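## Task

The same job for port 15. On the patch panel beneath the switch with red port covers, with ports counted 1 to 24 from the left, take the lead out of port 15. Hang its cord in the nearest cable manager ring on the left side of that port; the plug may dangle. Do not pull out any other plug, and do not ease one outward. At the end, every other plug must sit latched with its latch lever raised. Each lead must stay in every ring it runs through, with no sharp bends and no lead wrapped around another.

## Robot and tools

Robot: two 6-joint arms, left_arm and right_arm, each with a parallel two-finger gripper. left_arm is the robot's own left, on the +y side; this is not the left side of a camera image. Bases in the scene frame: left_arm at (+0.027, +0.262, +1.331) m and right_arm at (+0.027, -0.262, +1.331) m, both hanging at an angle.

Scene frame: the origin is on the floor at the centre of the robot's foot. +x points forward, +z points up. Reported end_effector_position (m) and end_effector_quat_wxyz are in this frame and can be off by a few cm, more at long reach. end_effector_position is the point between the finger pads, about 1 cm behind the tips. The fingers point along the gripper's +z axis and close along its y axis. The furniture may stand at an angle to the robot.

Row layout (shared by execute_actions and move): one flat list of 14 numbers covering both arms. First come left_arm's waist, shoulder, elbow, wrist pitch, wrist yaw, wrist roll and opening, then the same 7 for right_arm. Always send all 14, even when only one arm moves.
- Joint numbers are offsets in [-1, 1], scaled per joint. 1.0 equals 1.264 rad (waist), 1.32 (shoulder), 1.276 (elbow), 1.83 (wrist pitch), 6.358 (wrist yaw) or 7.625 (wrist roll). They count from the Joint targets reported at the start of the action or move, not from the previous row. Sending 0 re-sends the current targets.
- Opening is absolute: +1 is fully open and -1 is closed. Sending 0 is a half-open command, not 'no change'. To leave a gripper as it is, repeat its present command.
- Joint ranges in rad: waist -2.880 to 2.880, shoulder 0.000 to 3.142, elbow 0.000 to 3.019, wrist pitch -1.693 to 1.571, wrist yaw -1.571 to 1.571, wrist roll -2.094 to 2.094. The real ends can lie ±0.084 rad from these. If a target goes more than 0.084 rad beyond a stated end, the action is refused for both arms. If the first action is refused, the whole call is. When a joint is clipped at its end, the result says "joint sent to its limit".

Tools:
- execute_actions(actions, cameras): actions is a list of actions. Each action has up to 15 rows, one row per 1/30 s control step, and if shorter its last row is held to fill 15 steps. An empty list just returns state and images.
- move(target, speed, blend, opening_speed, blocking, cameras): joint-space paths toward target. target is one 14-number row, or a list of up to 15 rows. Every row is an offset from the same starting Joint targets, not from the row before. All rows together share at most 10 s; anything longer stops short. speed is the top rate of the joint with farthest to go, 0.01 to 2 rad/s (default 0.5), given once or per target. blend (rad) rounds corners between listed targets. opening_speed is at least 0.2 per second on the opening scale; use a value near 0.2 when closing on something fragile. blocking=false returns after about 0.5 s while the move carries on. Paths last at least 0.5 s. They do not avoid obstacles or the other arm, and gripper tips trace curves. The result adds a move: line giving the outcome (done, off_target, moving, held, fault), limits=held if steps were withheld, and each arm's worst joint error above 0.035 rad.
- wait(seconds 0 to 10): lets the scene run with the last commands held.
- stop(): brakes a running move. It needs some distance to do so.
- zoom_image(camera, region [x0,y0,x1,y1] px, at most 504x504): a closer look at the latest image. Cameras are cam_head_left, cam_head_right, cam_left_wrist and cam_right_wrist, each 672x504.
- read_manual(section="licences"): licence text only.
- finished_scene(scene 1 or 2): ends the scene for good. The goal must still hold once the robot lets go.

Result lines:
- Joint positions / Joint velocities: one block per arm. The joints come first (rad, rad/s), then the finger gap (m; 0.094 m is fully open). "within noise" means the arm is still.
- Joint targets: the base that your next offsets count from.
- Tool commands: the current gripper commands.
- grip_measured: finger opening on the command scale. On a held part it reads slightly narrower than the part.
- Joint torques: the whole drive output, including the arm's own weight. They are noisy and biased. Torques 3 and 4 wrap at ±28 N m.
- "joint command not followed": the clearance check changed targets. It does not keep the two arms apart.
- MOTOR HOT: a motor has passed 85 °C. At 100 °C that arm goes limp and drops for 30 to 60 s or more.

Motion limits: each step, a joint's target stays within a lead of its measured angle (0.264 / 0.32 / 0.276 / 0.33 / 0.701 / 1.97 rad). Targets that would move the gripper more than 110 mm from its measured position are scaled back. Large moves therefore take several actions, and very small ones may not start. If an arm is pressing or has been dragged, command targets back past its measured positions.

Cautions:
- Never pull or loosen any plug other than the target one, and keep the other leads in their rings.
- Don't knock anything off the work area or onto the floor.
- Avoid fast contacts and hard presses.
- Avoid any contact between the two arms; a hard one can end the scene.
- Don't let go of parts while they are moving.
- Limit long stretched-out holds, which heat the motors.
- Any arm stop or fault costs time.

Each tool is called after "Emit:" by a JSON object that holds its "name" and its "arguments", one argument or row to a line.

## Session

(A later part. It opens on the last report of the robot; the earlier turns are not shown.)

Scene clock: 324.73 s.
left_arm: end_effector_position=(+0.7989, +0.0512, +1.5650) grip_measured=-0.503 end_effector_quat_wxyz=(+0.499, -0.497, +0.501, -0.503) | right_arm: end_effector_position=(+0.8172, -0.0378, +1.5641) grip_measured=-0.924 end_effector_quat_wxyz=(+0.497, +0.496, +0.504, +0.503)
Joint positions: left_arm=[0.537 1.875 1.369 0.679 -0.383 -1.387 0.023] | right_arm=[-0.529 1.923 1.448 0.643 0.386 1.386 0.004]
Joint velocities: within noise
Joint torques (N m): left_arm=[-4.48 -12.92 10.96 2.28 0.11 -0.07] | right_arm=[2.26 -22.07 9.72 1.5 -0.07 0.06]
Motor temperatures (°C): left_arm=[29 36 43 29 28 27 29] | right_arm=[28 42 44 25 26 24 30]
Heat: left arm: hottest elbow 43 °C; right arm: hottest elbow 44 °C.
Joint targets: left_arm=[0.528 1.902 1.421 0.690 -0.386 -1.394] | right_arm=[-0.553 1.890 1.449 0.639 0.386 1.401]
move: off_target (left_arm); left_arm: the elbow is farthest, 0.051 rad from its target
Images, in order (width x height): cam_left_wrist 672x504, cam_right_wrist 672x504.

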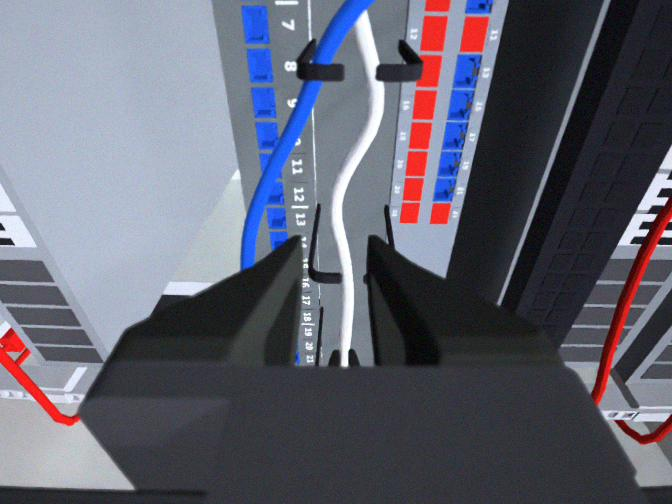

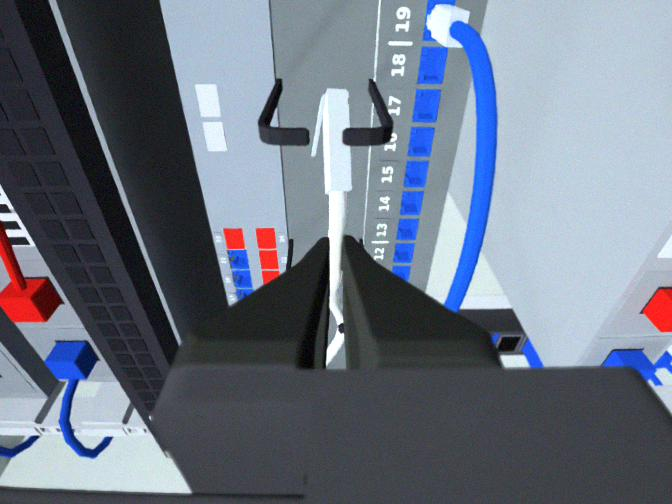

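Emit:
{"name": "move", "arguments": {
  "target": [0.0467,0.0682,0.1262,-0.0557,0.0039,0,-0.5,0,0,0,0,0,0,-0.93],
  "speed": 0.12,
  "cameras": ["cam_left_wrist","cam_right_wrist"]
}}

Emit:
{"name": "zoom_image", "arguments": {
  "camera": "cam_left_wrist",
  "region": [230, 100, 450, 370]
}}

Scene clock: 326.87 s.
left_arm: end_effector_position=(+0.8471, +0.0611, +1.5649) grip_measured=-0.503 end_effector_quat_wxyz=(+0.505, -0.500, +0.499, -0.496) | right_arm: end_effector_position=(+0.8172, -0.0378, +1.5640) grip_measured=-0.929 end_effector_quat_wxyz=(+0.497, +0.496, +0.504, +0.503)
Joint positions: left_arm=[0.575 1.962 1.53 0.604 -0.363 -1.387 0.023] | right_arm=[-0.529 1.923 1.448 0.643 0.385 1.386 0.003]
Joint velocities: within noise
Joint torques (N m): left_arm=[-2.67 -15.33 11.19 1.32 0.36 -0.08] | right_arm=[2.49 -22.01 9.65 1.51 -0.06 0.05]
Motor temperatures (°C): left_arm=[29 36 44 29 28 27 29] | right_arm=[28 41 44 25 26 24 30]
Heat: left arm: hottest elbow 44 °C; right arm: hottest elbow 44 °C.
Joint targets: left_arm=[0.587 1.992 1.582 0.588 -0.361 -1.394] | right_arm=[-0.553 1.890 1.449 0.639 0.386 1.401]
move: off_target (left_arm); left_arm: the elbow is farthest, 0.052 rad from its target
Images, in order (width x height): cam_left_wrist 672x504, cam_right_wrist 672x504.

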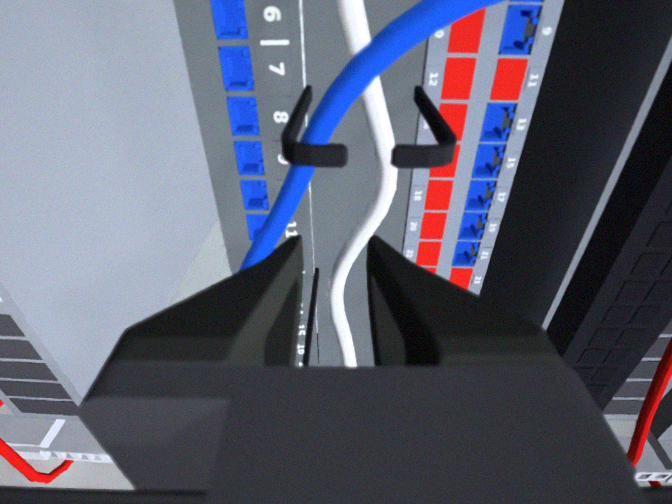

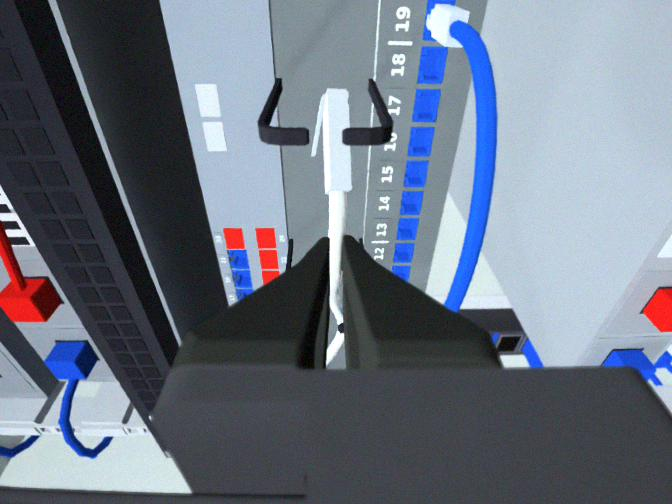

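Scaled by 1.867 from the camera's 672x504 image, which has a finer 960x720 frame.

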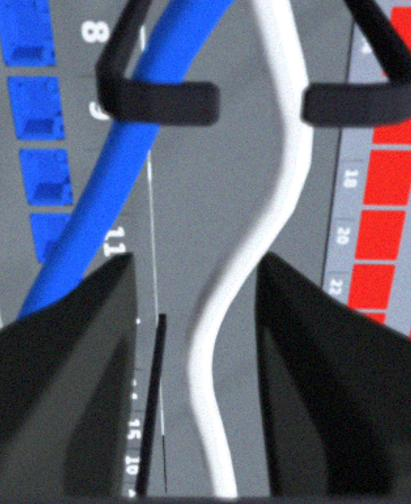

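Emit:
{"name": "move", "arguments": {
  "target": [0,0,0,0,0,0,-0.92,0,0,0,0,0,0,-0.93],
  "opening_speed": 0.3,
  "cameras": ["cam_left_wrist","cam_head_left"]
}}

Emit:
{"name": "zoom_image", "arguments": {
  "camera": "cam_left_wrist",
  "region": [230, 60, 500, 370]
}}

Scene clock: 328.97 s.
left_arm: end_effector_position=(+0.8471, +0.0610, +1.5647) grip_measured=-0.918 end_effector_quat_wxyz=(+0.505, -0.500, +0.499, -0.496) | right_arm: end_effector_position=(+0.8172, -0.0377, +1.5644) grip_measured=-0.924 end_effector_quat_wxyz=(+0.497, +0.496, +0.504, +0.503)
Joint positions: left_arm=[0.575 1.962 1.53 0.603 -0.363 -1.387 0.004] | right_arm=[-0.529 1.922 1.448 0.642 0.384 1.387 0.004]
Joint velocities: within noise
Joint torques (N m): left_arm=[-2.43 -14.97 11.29 1.32 0.31 -0.11] | right_arm=[2.37 -22.01 9.65 1.52 -0.03 0.04]
Motor temperatures (°C): left_arm=[29 36 44 29 29 27 29] | right_arm=[28 41 44 25 26 24 30]
Heat: left arm: hottest elbow 44 °C; right arm: hottest elbow 44 °C.
Joint targets: left_arm=[0.587 1.992 1.582 0.588 -0.361 -1.394] | right_arm=[-0.553 1.890 1.449 0.639 0.386 1.401]
move: off_target (left_arm); left_arm: the elbow is farthest, 0.052 rad from its target
Images, in order (width x height): cam_head_left 672x504, cam_left_wrist 672x504.

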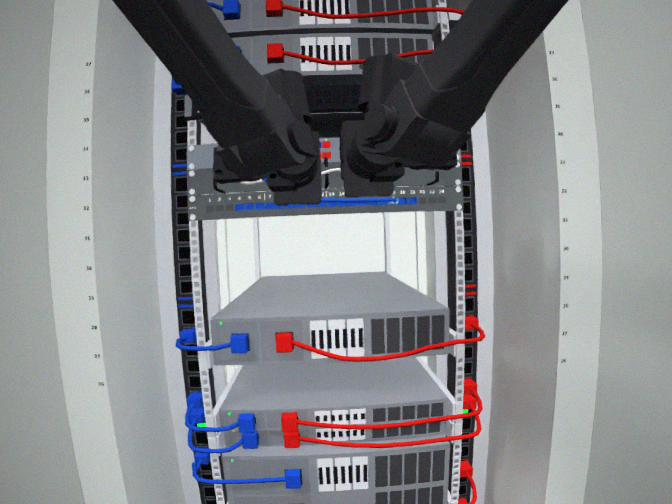

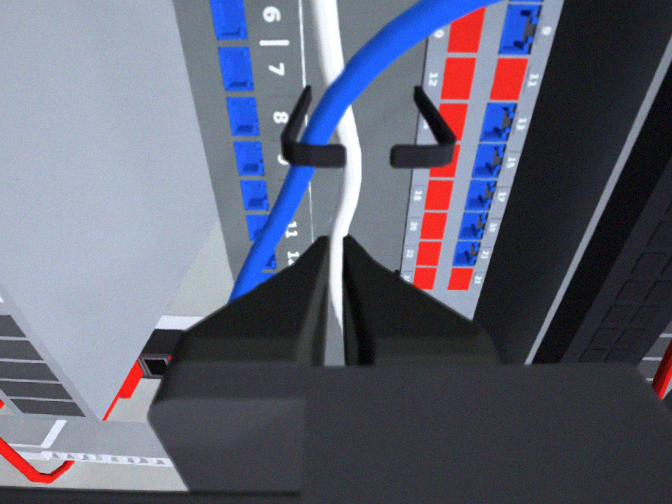

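Scaled by 1.626 from the camera's 672x504 image, which has a finer 960x720 frame.

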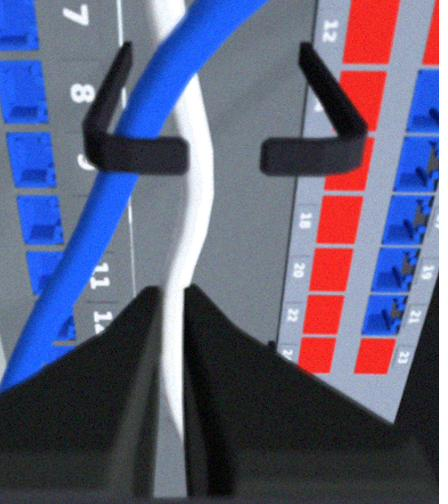

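Emit:
{"name": "move", "arguments": {
  "target": [
    [0,0,0.0439,-0.0257,0,0,-0.92,0,0,0,0,0,0,-0.93],
    [0.0119,0.0568,0.1411,-0.0596,0.0025,0,-0.92,-0.0158,0.0803,0.1176,-0.0268,-0.0014,0,-0.93]
  ],
  "speed": 0.08
}}

Emit:
{"name": "zoom_image", "arguments": {
  "camera": "cam_left_wrist",
  "region": [230, 60, 500, 370]
}}

Emit:
{"name": "zoom_image", "arguments": {
  "camera": "cam_head_left",
  "region": [290, 130, 370, 220]
}}

Emit:
{"name": "zoom_image", "arguments": {
  "camera": "cam_head_right",
  "region": [230, 130, 340, 220]
}}

Scene clock: 332.60 s.
left_arm: end_effector_position=(+0.8868, +0.0575, +1.5738) grip_measured=-0.919 end_effector_quat_wxyz=(+0.503, -0.501, +0.505, -0.491) | right_arm: end_effector_position=(+0.8442, -0.0365, +1.5630) grip_measured=-0.924 end_effector_quat_wxyz=(+0.498, +0.496, +0.504, +0.502)
Joint positions: left_arm=[0.588 2.034 1.698 0.493 -0.351 -1.387 0.004] | right_arm=[-0.543 1.978 1.546 0.6 0.373 1.388 0.004]
Joint velocities: left_arm=[within noise] | right_arm=[-0.015 -0.024 0.012 -0.007 -0.11 -0.022 0.004]
Joint torques (N m): left_arm=[-2.55 -15.5 12.29 1.39 0.53 -0.13] | right_arm=[2.14 -18.96 14.41 1.24 0.07 0.03]
Motor temperatures (°C): left_arm=[29 36 44 29 29 27 29] | right_arm=[28 41 45 25 26 24 30]
Heat: left arm: hottest elbow 44 °C; right arm: hottest elbow 45 °C.
Joint targets: left_arm=[0.602 2.067 1.762 0.479 -0.345 -1.394] | right_arm=[-0.573 1.996 1.599 0.590 0.377 1.401]
move: off_target (left_arm, right_arm); left_arm: the elbow is farthest, 0.064 rad from its target; right_arm: the elbow is farthest, 0.053 rad from its target

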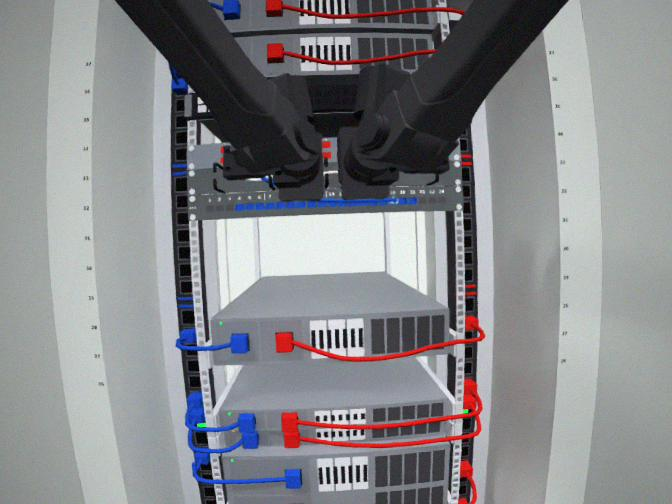

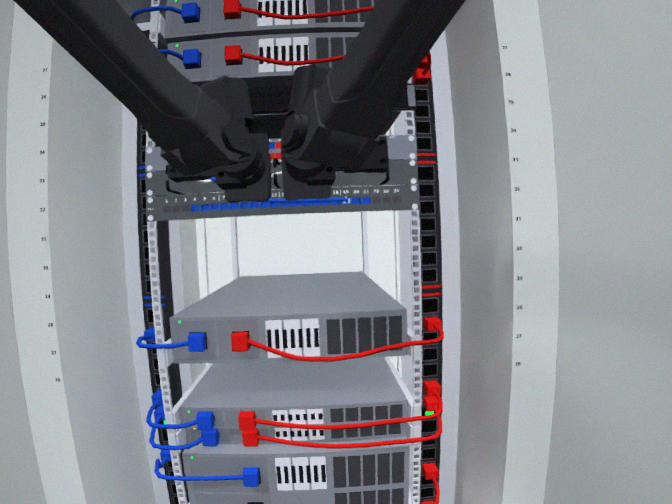

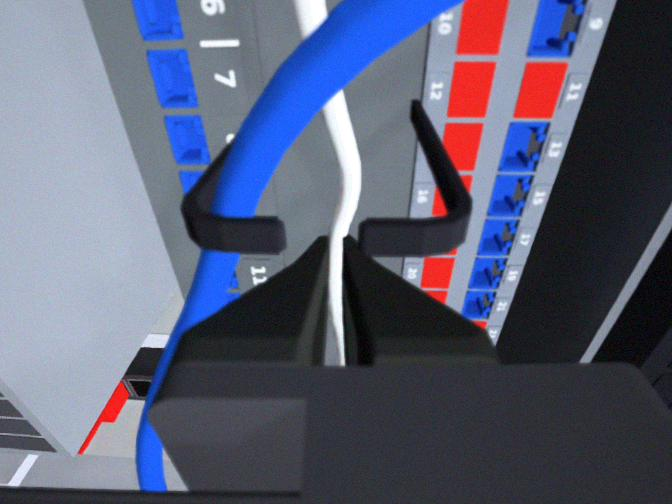

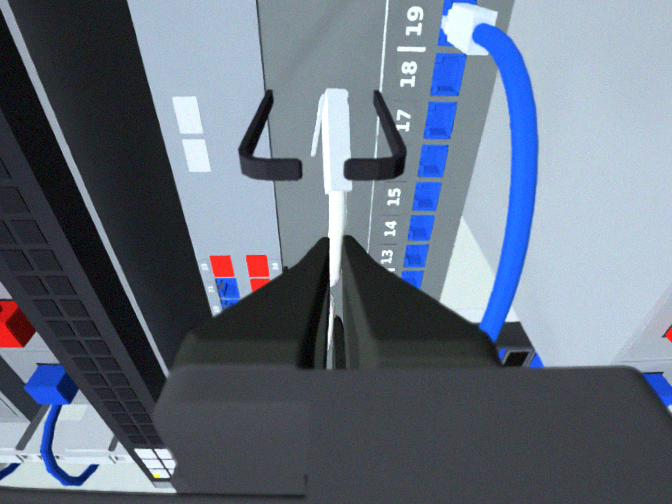

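Scaled by 1.626 from the camera's 672x504 image, which has a finer 960x720 frame.

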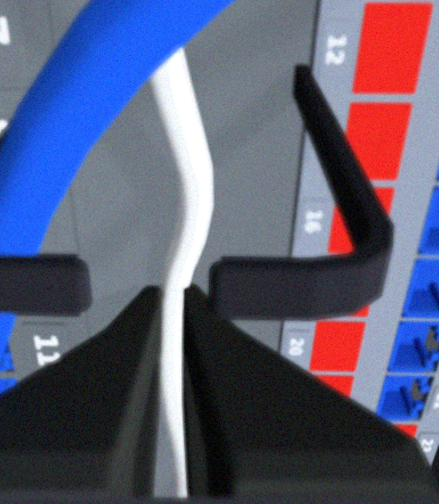

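Scaled by 5.600 from the camera's 672x504 image, which has a finer 960x720 frame.

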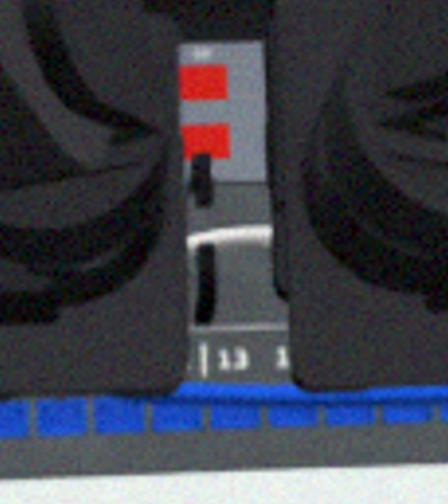

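Scaled by 4.582 from the camera's 672x504 image, which has a finer 960x720 frame.

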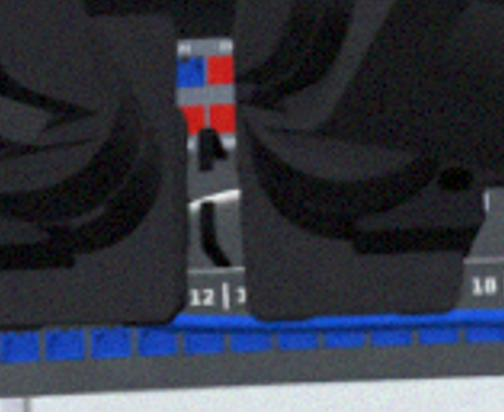

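Emit:
{"name": "move", "arguments": {
  "target": [0,0.0106,-0.0603,0.0301,0,0,-0.92,-0.004,0.0133,-0.0596,0.035,-0.0006,0,-0.94],
  "speed": 0.06
}}

Emit:
{"name": "zoom_image", "arguments": {
  "camera": "cam_head_left",
  "region": [290, 130, 370, 220]
}}

Emit:
{"name": "zoom_image", "arguments": {
  "camera": "cam_head_right",
  "region": [230, 130, 340, 220]
}}

Emit:
{"name": "zoom_image", "arguments": {
  "camera": "cam_right_wrist",
  "region": [230, 60, 450, 370]
}}

Scene clock: 336.53 s.
left_arm: end_effector_position=(+0.8864, +0.0566, +1.5705) grip_measured=-0.919 end_effector_quat_wxyz=(+0.505, -0.499, +0.501, -0.495) | right_arm: end_effector_position=(+0.8430, -0.0371, +1.5540) grip_measured=-0.933 end_effector_quat_wxyz=(+0.500, +0.494, +0.499, +0.507)
Joint positions: left_arm=[0.588 2.041 1.693 0.515 -0.349 -1.386 0.004] | right_arm=[-0.546 1.993 1.533 0.642 0.368 1.389 0.003]
Joint velocities: within noise
Joint torques (N m): left_arm=[-2.78 -14.97 7.39 2.78 0.41 -0.1] | right_arm=[1.9 -18.9 8.76 2.22 0.11 0.03]
Motor temperatures (°C): left_arm=[29 36 45 29 29 27 29] | right_arm=[28 41 45 25 26 24 30]
Heat: left arm: hottest elbow 45 °C; right arm: hottest elbow 45 °C.
Joint targets: left_arm=[0.602 2.081 1.685 0.534 -0.345 -1.394] | right_arm=[-0.578 2.013 1.523 0.654 0.374 1.400]
move: off_target (left_arm); left_arm: the shoulder is farthest, 0.040 rad from its target

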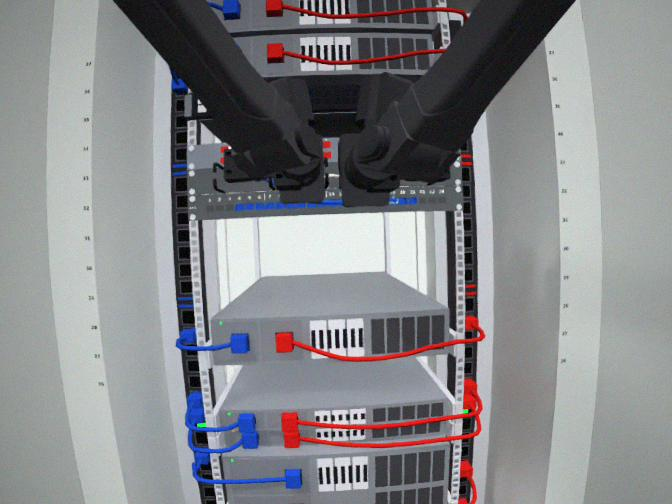

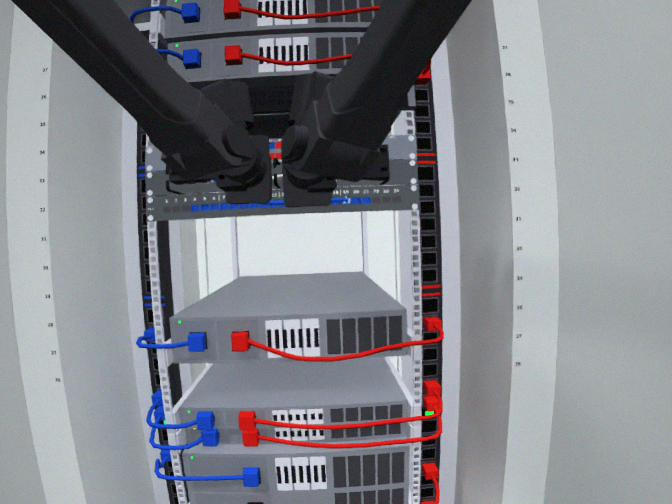

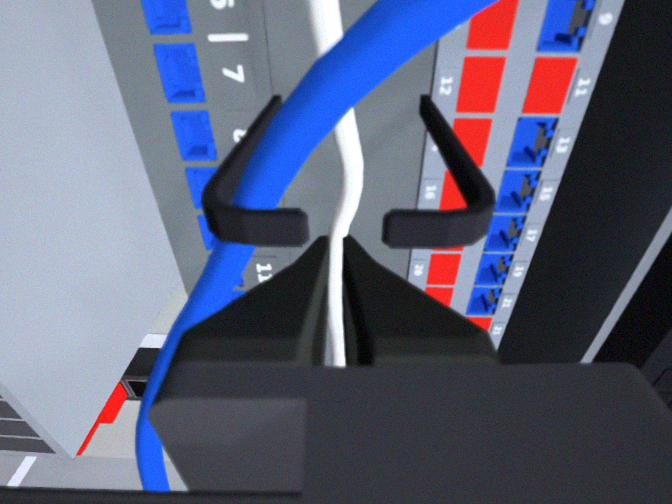

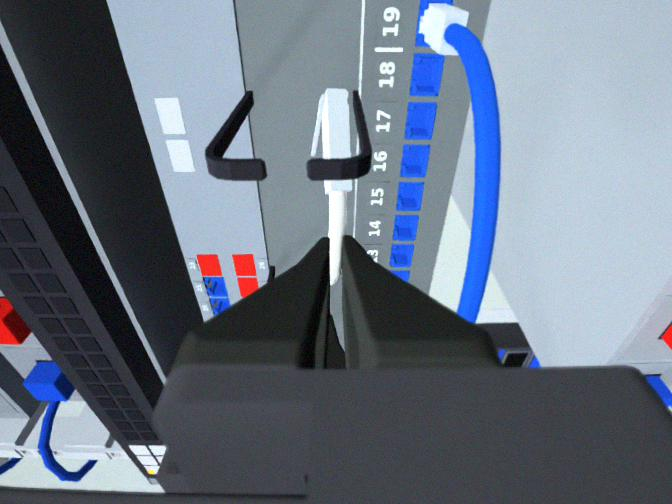

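Scaled by 5.600 from the camera's 672x504 image, which has a finer 960x720 frame.

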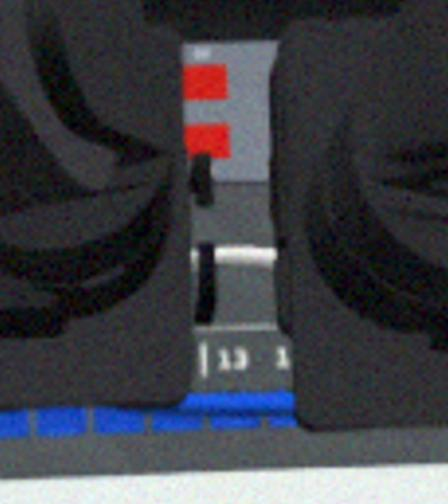

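Scaled by 4.582 from the camera's 672x504 image, which has a finer 960x720 frame.

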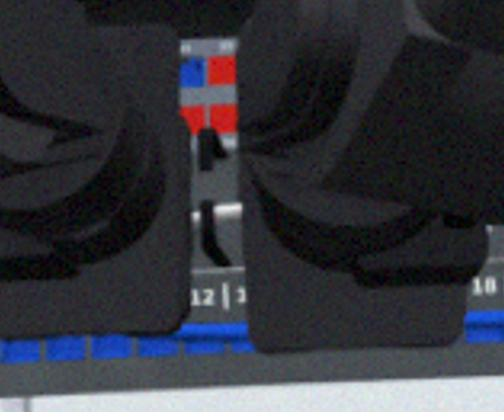

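Scaled by 1.626 from the camera's 672x504 image, which has a finer 960x720 frame.

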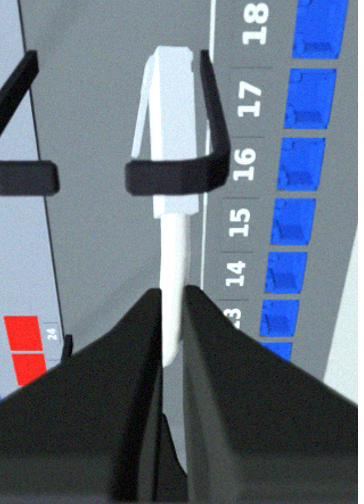

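Emit:
{"name": "move", "arguments": {
  "target": [0,0,0,0,0,0,-0.92,0.004,-0.0568,0.0588,-0.0333,0.0028,0,-0.94],
  "speed": 0.08,
  "cameras": ["cam_head_left","cam_right_wrist"]
}}

Emit:
{"name": "zoom_image", "arguments": {
  "camera": "cam_head_left",
  "region": [290, 130, 370, 220]
}}

Emit:
{"name": "zoom_image", "arguments": {
  "camera": "cam_right_wrist",
  "region": [230, 60, 450, 370]
}}

Scene clock: 340.13 s.
left_arm: end_effector_position=(+0.8865, +0.0561, +1.5705) grip_measured=-0.915 end_effector_quat_wxyz=(+0.505, -0.498, +0.502, -0.496) | right_arm: end_effector_position=(+0.8446, -0.0406, +1.5675) grip_measured=-0.933 end_effector_quat_wxyz=(+0.500, +0.498, +0.500, +0.502)
Joint positions: left_arm=[0.588 2.042 1.693 0.517 -0.346 -1.385 0.004] | right_arm=[-0.546 1.972 1.547 0.598 0.377 1.39 0.003]
Joint velocities: within noise
Joint torques (N m): left_arm=[-2.37 -15.97 7.27 2.48 0.25 -0.08] | right_arm=[2.43 -23 14.2 1.37 0.5 0]
Motor temperatures (°C): left_arm=[29 36 45 29 29 27 29] | right_arm=[28 41 45 25 26 24 30]
Heat: left arm: hottest elbow 45 °C; right arm: hottest elbow 45 °C.
Joint targets: left_arm=[0.602 2.081 1.685 0.534 -0.345 -1.394] | right_arm=[-0.572 1.938 1.598 0.593 0.392 1.401]
move: off_target (left_arm, right_arm); left_arm: the shoulder is farthest, 0.039 rad from its target; right_arm: the elbow is farthest, 0.051 rad from its target
Images, in order (width x height): cam_head_left 672x504, cam_right_wrist 672x504.

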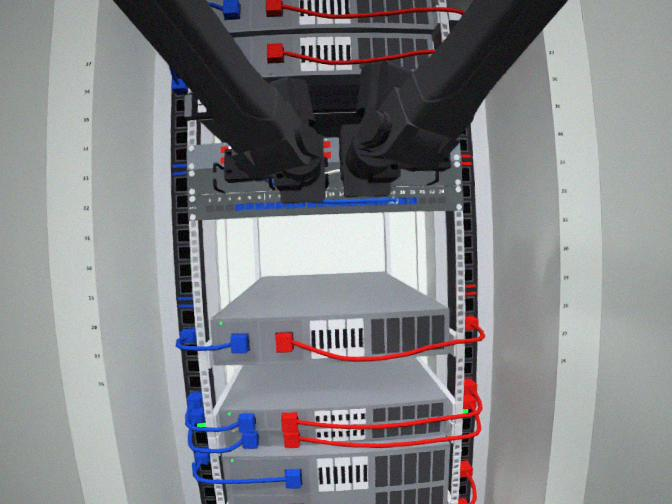

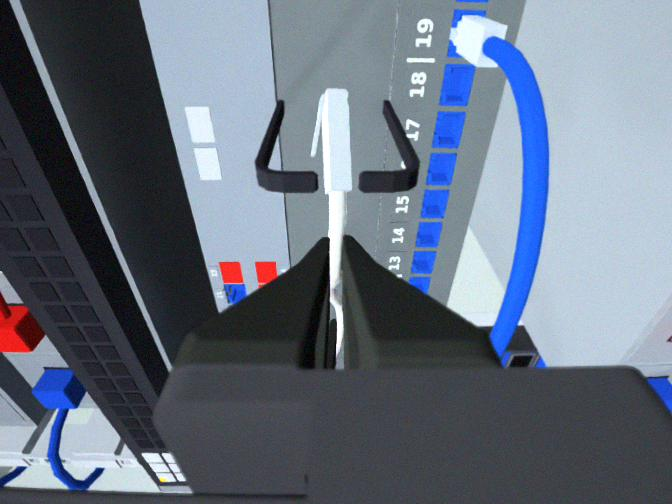

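Scaled by 5.600 from the camera's 672x504 image, which has a finer 960x720 frame.

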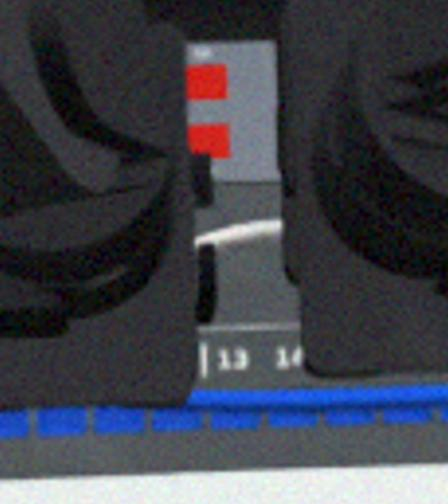

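Scaled by 1.626 from the camera's 672x504 image, which has a finer 960x720 frame.

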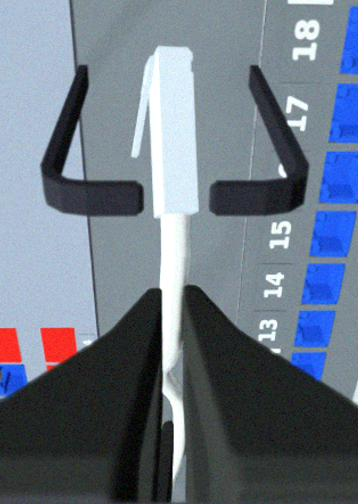

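Emit:
{"name": "move", "arguments": {
  "target": [
    [0,-0.025,0,0,0,0,-0.92,0.0301,0,-0.0415,0,0,0,-0.94],
    [0,-0.0477,-0.0157,0.0049,0,0,-0.92,0.0459,-0.0227,-0.0823,0.0251,0.0006,0,-0.94]
  ],
  "speed": 0.08,
  "cameras": ["cam_head_left","cam_right_wrist","cam_left_wrist"]
}}

Emit:
{"name": "zoom_image", "arguments": {
  "camera": "cam_head_left",
  "region": [290, 130, 370, 220]
}}

Emit:
{"name": "zoom_image", "arguments": {
  "camera": "cam_right_wrist",
  "region": [230, 60, 450, 370]
}}

Scene clock: 342.37 s.
left_arm: end_effector_position=(+0.8811, +0.0583, +1.5724) grip_measured=-0.919 end_effector_quat_wxyz=(+0.504, -0.498, +0.502, -0.495) | right_arm: end_effector_position=(+0.8283, -0.0296, +1.5690) grip_measured=-0.933 end_effector_quat_wxyz=(+0.496, +0.495, +0.503, +0.506)
Joint positions: left_arm=[0.588 2.025 1.67 0.523 -0.346 -1.385 0.004] | right_arm=[-0.524 1.947 1.501 0.619 0.385 1.39 0.003]
Joint velocities: within noise
Joint torques (N m): left_arm=[-1.85 -18.78 7.53 2.82 0.25 -0.1] | right_arm=[5.54 -23.06 9.01 2.5 0.28 0]
Motor temperatures (°C): left_arm=[29 36 45 29 29 27 29] | right_arm=[28 41 44 25 26 24 30]
Heat: left arm: hottest elbow 45 °C; right arm: hottest elbow 44 °C.
Joint targets: left_arm=[0.602 2.018 1.665 0.543 -0.345 -1.394] | right_arm=[-0.515 1.908 1.493 0.639 0.395 1.401]
move: off_target (right_arm); right_arm: the shoulder is farthest, 0.039 rad from its target
Images, in order (width x height): cam_head_left 672x504, cam_left_wrist 672x504, cam_right_wrist 672x504.

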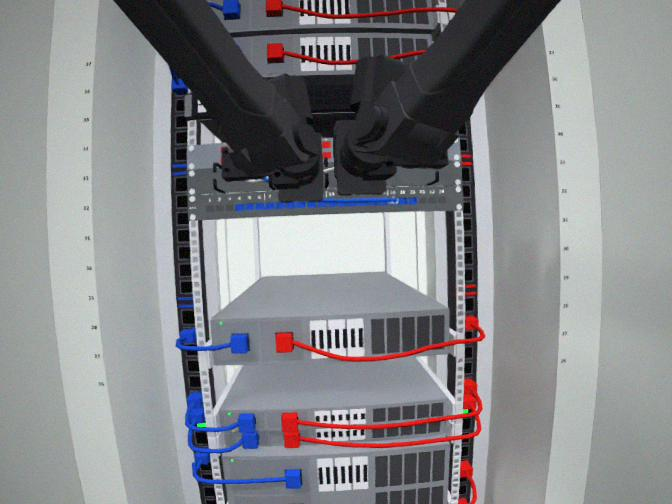

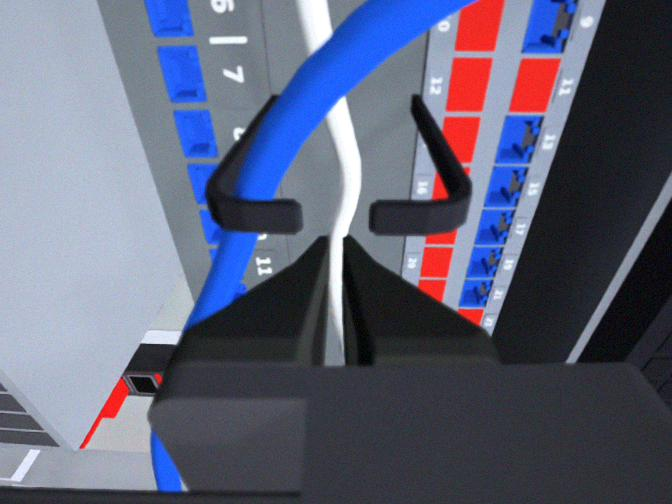

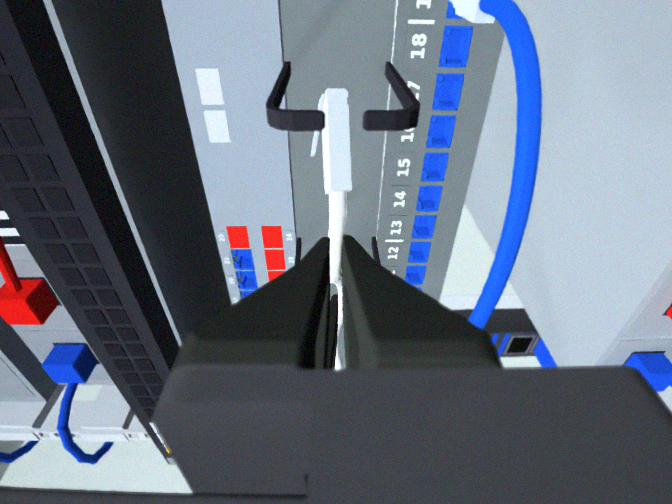

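Scaled by 5.600 from the camera's 672x504 image, which has a finer 960x720 frame.

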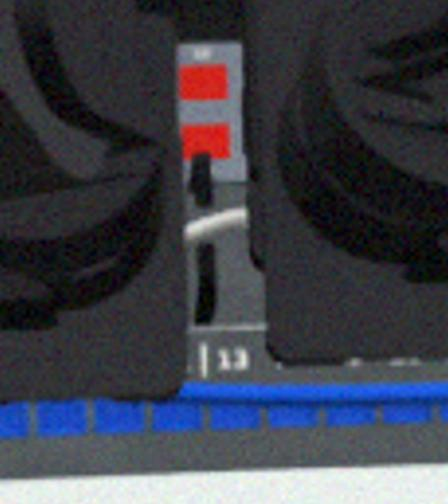

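Scaled by 1.626 from the camera's 672x504 image, which has a finer 960x720 frame.

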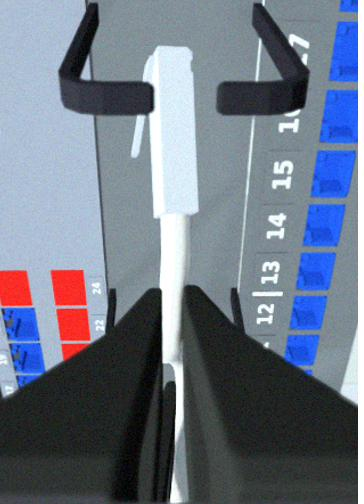

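Emit:
{"name": "move", "arguments": {
  "target": [
    [0,0.0303,0,0,0,0,-0.92,0,0.0341,0,0,0,0,-0.94],
    [0,0.0402,-0.0063,0.0093,0,0,-0.92,0,0.0606,-0.0102,0.0197,0,0,-0.94]
  ],
  "speed": 0.06,
  "cameras": ["cam_head_left","cam_right_wrist","cam_left_wrist"]
}}

Emit:
{"name": "zoom_image", "arguments": {
  "camera": "cam_head_left",
  "region": [290, 130, 370, 220]
}}

Emit:
{"name": "zoom_image", "arguments": {
  "camera": "cam_right_wrist",
  "region": [230, 60, 450, 370]
}}

Scene clock: 344.80 s.
left_arm: end_effector_position=(+0.8805, +0.0580, +1.5694) grip_measured=-0.919 end_effector_quat_wxyz=(+0.506, -0.497, +0.499, -0.498) | right_arm: end_effector_position=(+0.8274, -0.0279, +1.5555) grip_measured=-0.933 end_effector_quat_wxyz=(+0.498, +0.495, +0.498, +0.508)
Joint positions: left_arm=[0.588 2.03 1.665 0.542 -0.345 -1.385 0.004] | right_arm=[-0.524 1.97 1.49 0.662 0.388 1.39 0.003]
Joint velocities: within noise
Joint torques (N m): left_arm=[-3.08 -14.74 7.36 2.85 0.26 -0.06] | right_arm=[5.42 -18.43 8.69 2.21 0.16 0.01]
Motor temperatures (°C): left_arm=[29 36 44 29 29 27 29] | right_arm=[28 41 44 25 26 24 31]
Heat: left arm: hottest elbow 44 °C; right arm: hottest elbow 44 °C.
Joint targets: left_arm=[0.602 2.071 1.657 0.560 -0.345 -1.394] | right_arm=[-0.515 1.988 1.480 0.675 0.395 1.401]
move: off_target (left_arm); left_arm: the shoulder is farthest, 0.041 rad from its target
Images, in order (width x height): cam_head_left 672x504, cam_left_wrist 672x504, cam_right_wrist 672x504.

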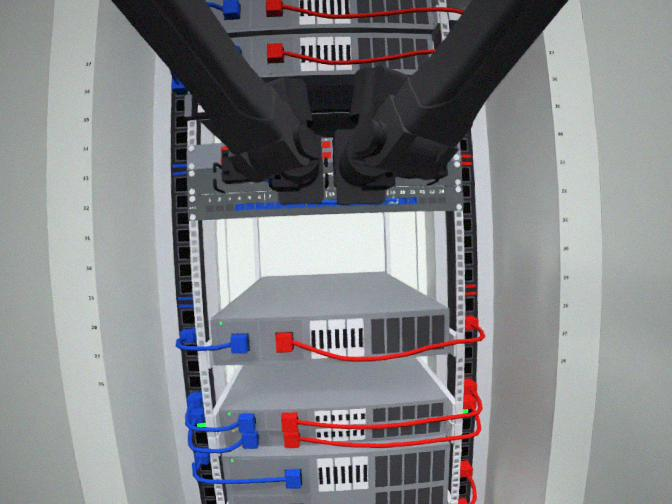

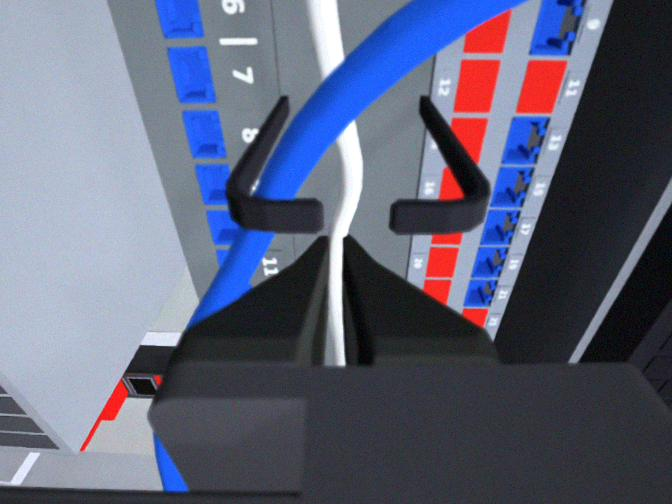

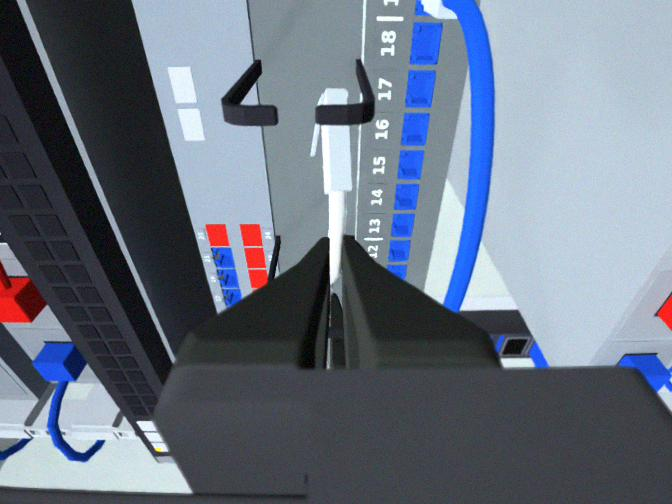

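Scaled by 5.600 from the camera's 672x504 image, which has a finer 960x720 frame.

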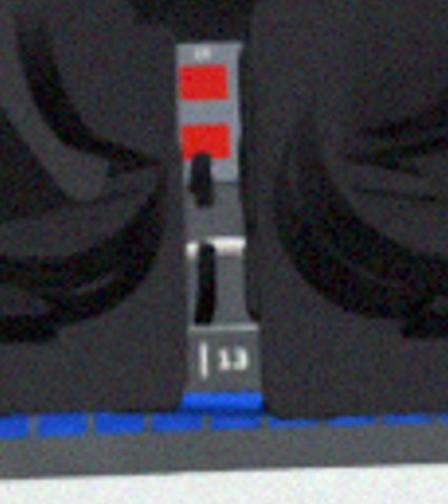

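Scaled by 1.626 from the camera's 672x504 image, which has a finer 960x720 frame.

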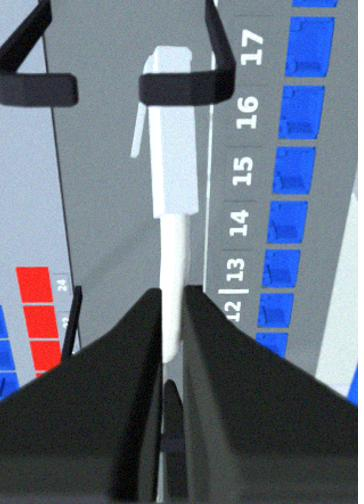

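Emit:
{"name": "move", "arguments": {
  "target": [0.0063,0,0,0,-0.0011,0,-0.92,0.0166,0,0,0,0.0024,0,-0.94],
  "speed": 0.05,
  "cameras": ["cam_head_left","cam_right_wrist","cam_left_wrist"]
}}

Emit:
{"name": "zoom_image", "arguments": {
  "camera": "cam_head_left",
  "region": [290, 130, 370, 220]
}}

Emit:
{"name": "zoom_image", "arguments": {
  "camera": "cam_right_wrist",
  "region": [230, 60, 450, 370]
}}

Scene clock: 346.00 s.
left_arm: end_effector_position=(+0.8806, +0.0579, +1.5691) grip_measured=-0.915 end_effector_quat_wxyz=(+0.506, -0.497, +0.499, -0.498) | right_arm: end_effector_position=(+0.8274, -0.0279, +1.5556) grip_measured=-0.933 end_effector_quat_wxyz=(+0.498, +0.495, +0.498, +0.509)
Joint positions: left_arm=[0.588 2.031 1.665 0.542 -0.345 -1.385 0.004] | right_arm=[-0.524 1.97 1.49 0.662 0.388 1.39 0.003]
Joint velocities: within noise
Joint torques (N m): left_arm=[-1.67 -15.33 7.34 2.7 0.16 -0.08] | right_arm=[4.6 -19.9 9.55 1.69 -0.07 -0.12]
Motor temperatures (°C): left_arm=[29 36 44 29 29 27 30] | right_arm=[28 41 44 25 26 24 31]
Heat: left arm: hottest elbow 44 °C; right arm: hottest elbow 44 °C.
Joint targets: left_arm=[0.605 2.071 1.657 0.560 -0.348 -1.394] | right_arm=[-0.524 1.970 1.490 0.662 0.389 1.390]
move: held (right_arm; a check stopped the path), off_target (left_arm; braked when a check withheld steps of right_arm); limits=held; left_arm: the shoulder is farthest, 0.040 rad from its target
joint command not followed: on one or more control steps a check withheld the commanded joint targets of the right arm, and it was not sent them on those steps.
cause: the commanded joint targets, or the way to them, would bring a part of the robot too close to another arm (this arm's fingers and the left arm's wrist (the part past joint 5)).
Images, in order (width x height): cam_head_left 672x504, cam_left_wrist 672x504, cam_right_wrist 672x504.

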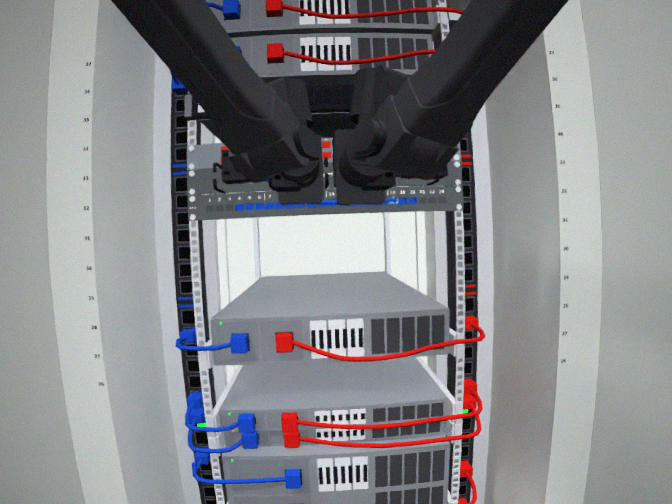

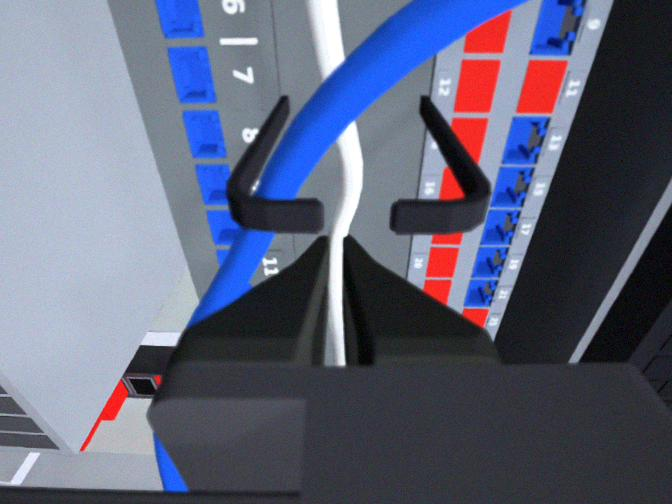

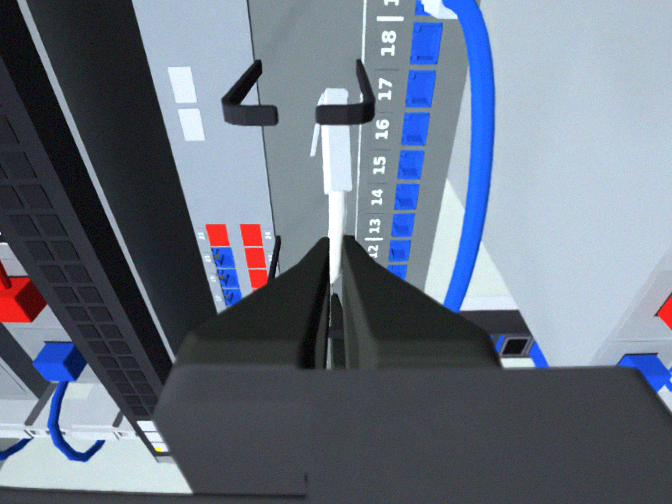

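Scaled by 5.600 from the camera's 672x504 image, which has a finer 960x720 frame.

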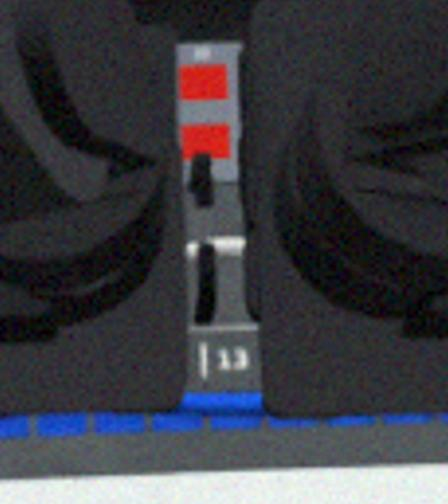

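Scaled by 1.626 from the camera's 672x504 image, which has a finer 960x720 frame.

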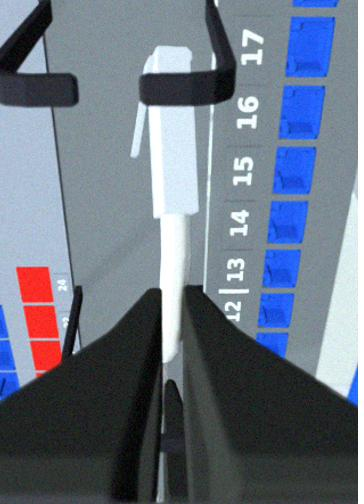

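Emit:
{"name": "move", "arguments": {
  "target": [0,0.0121,-0.0071,0.0131,0,0,-0.92,0,0,0,0,0,0,-0.94],
  "speed": 0.05,
  "cameras": ["cam_head_left","cam_left_wrist"]
}}

Emit:
{"name": "zoom_image", "arguments": {
  "camera": "cam_head_left",
  "region": [290, 130, 370, 220]
}}

Scene clock: 347.30 s.
left_arm: end_effector_position=(+0.8802, +0.0577, +1.5664) grip_measured=-0.915 end_effector_quat_wxyz=(+0.509, -0.495, +0.493, -0.502) | right_arm: end_effector_position=(+0.8274, -0.0278, +1.5556) grip_measured=-0.933 end_effector_quat_wxyz=(+0.498, +0.495, +0.498, +0.509)
Joint positions: left_arm=[0.588 2.039 1.66 0.572 -0.346 -1.385 0.004] | right_arm=[-0.524 1.97 1.49 0.662 0.387 1.39 0.003]
Joint velocities: within noise
Joint torques (N m): left_arm=[-1.73 -14.92 6.99 2.43 0.15 -0.11] | right_arm=[4.54 -20.13 9.57 1.69 -0.04 -0.11]
Motor temperatures (°C): left_arm=[29 36 44 29 29 27 30] | right_arm=[28 41 44 25 26 24 31]
Heat: left arm: hottest elbow 44 °C; right arm: hottest elbow 44 °C.
Joint targets: left_arm=[0.605 2.087 1.648 0.584 -0.348 -1.394] | right_arm=[-0.524 1.970 1.490 0.662 0.389 1.390]
move: off_target (left_arm); left_arm: the shoulder is farthest, 0.048 rad from its target
Images, in order (width x height): cam_head_left 672x504, cam_left_wrist 672x504.

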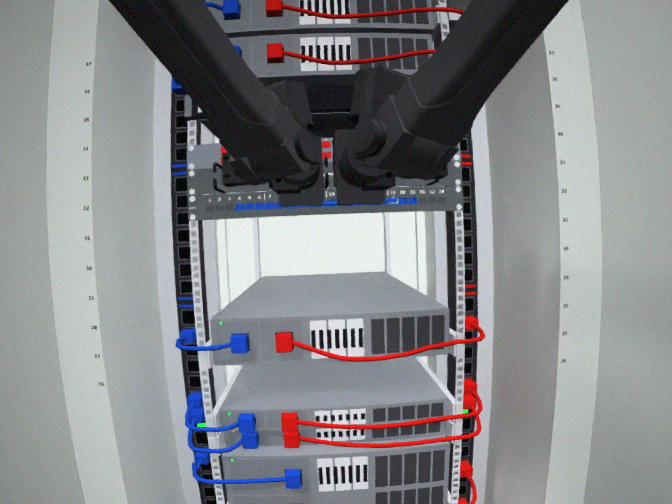

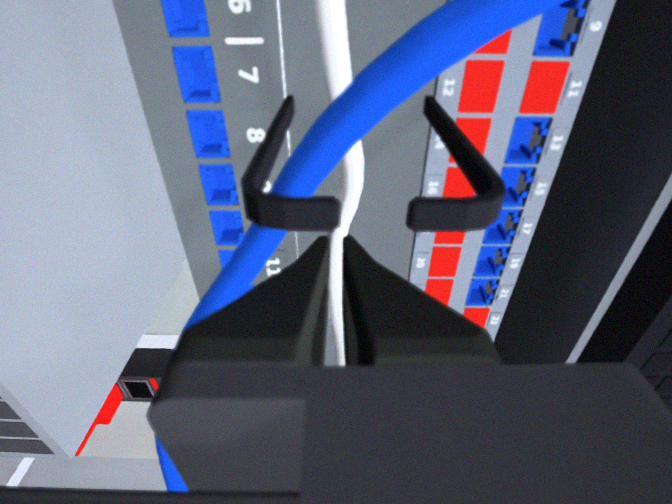

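Scaled by 5.600 from the camera's 672x504 image, which has a finer 960x720 frame.

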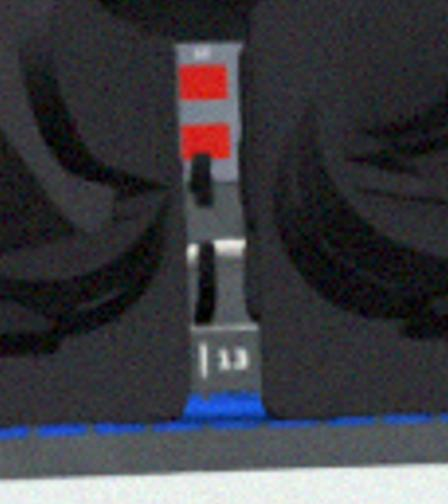

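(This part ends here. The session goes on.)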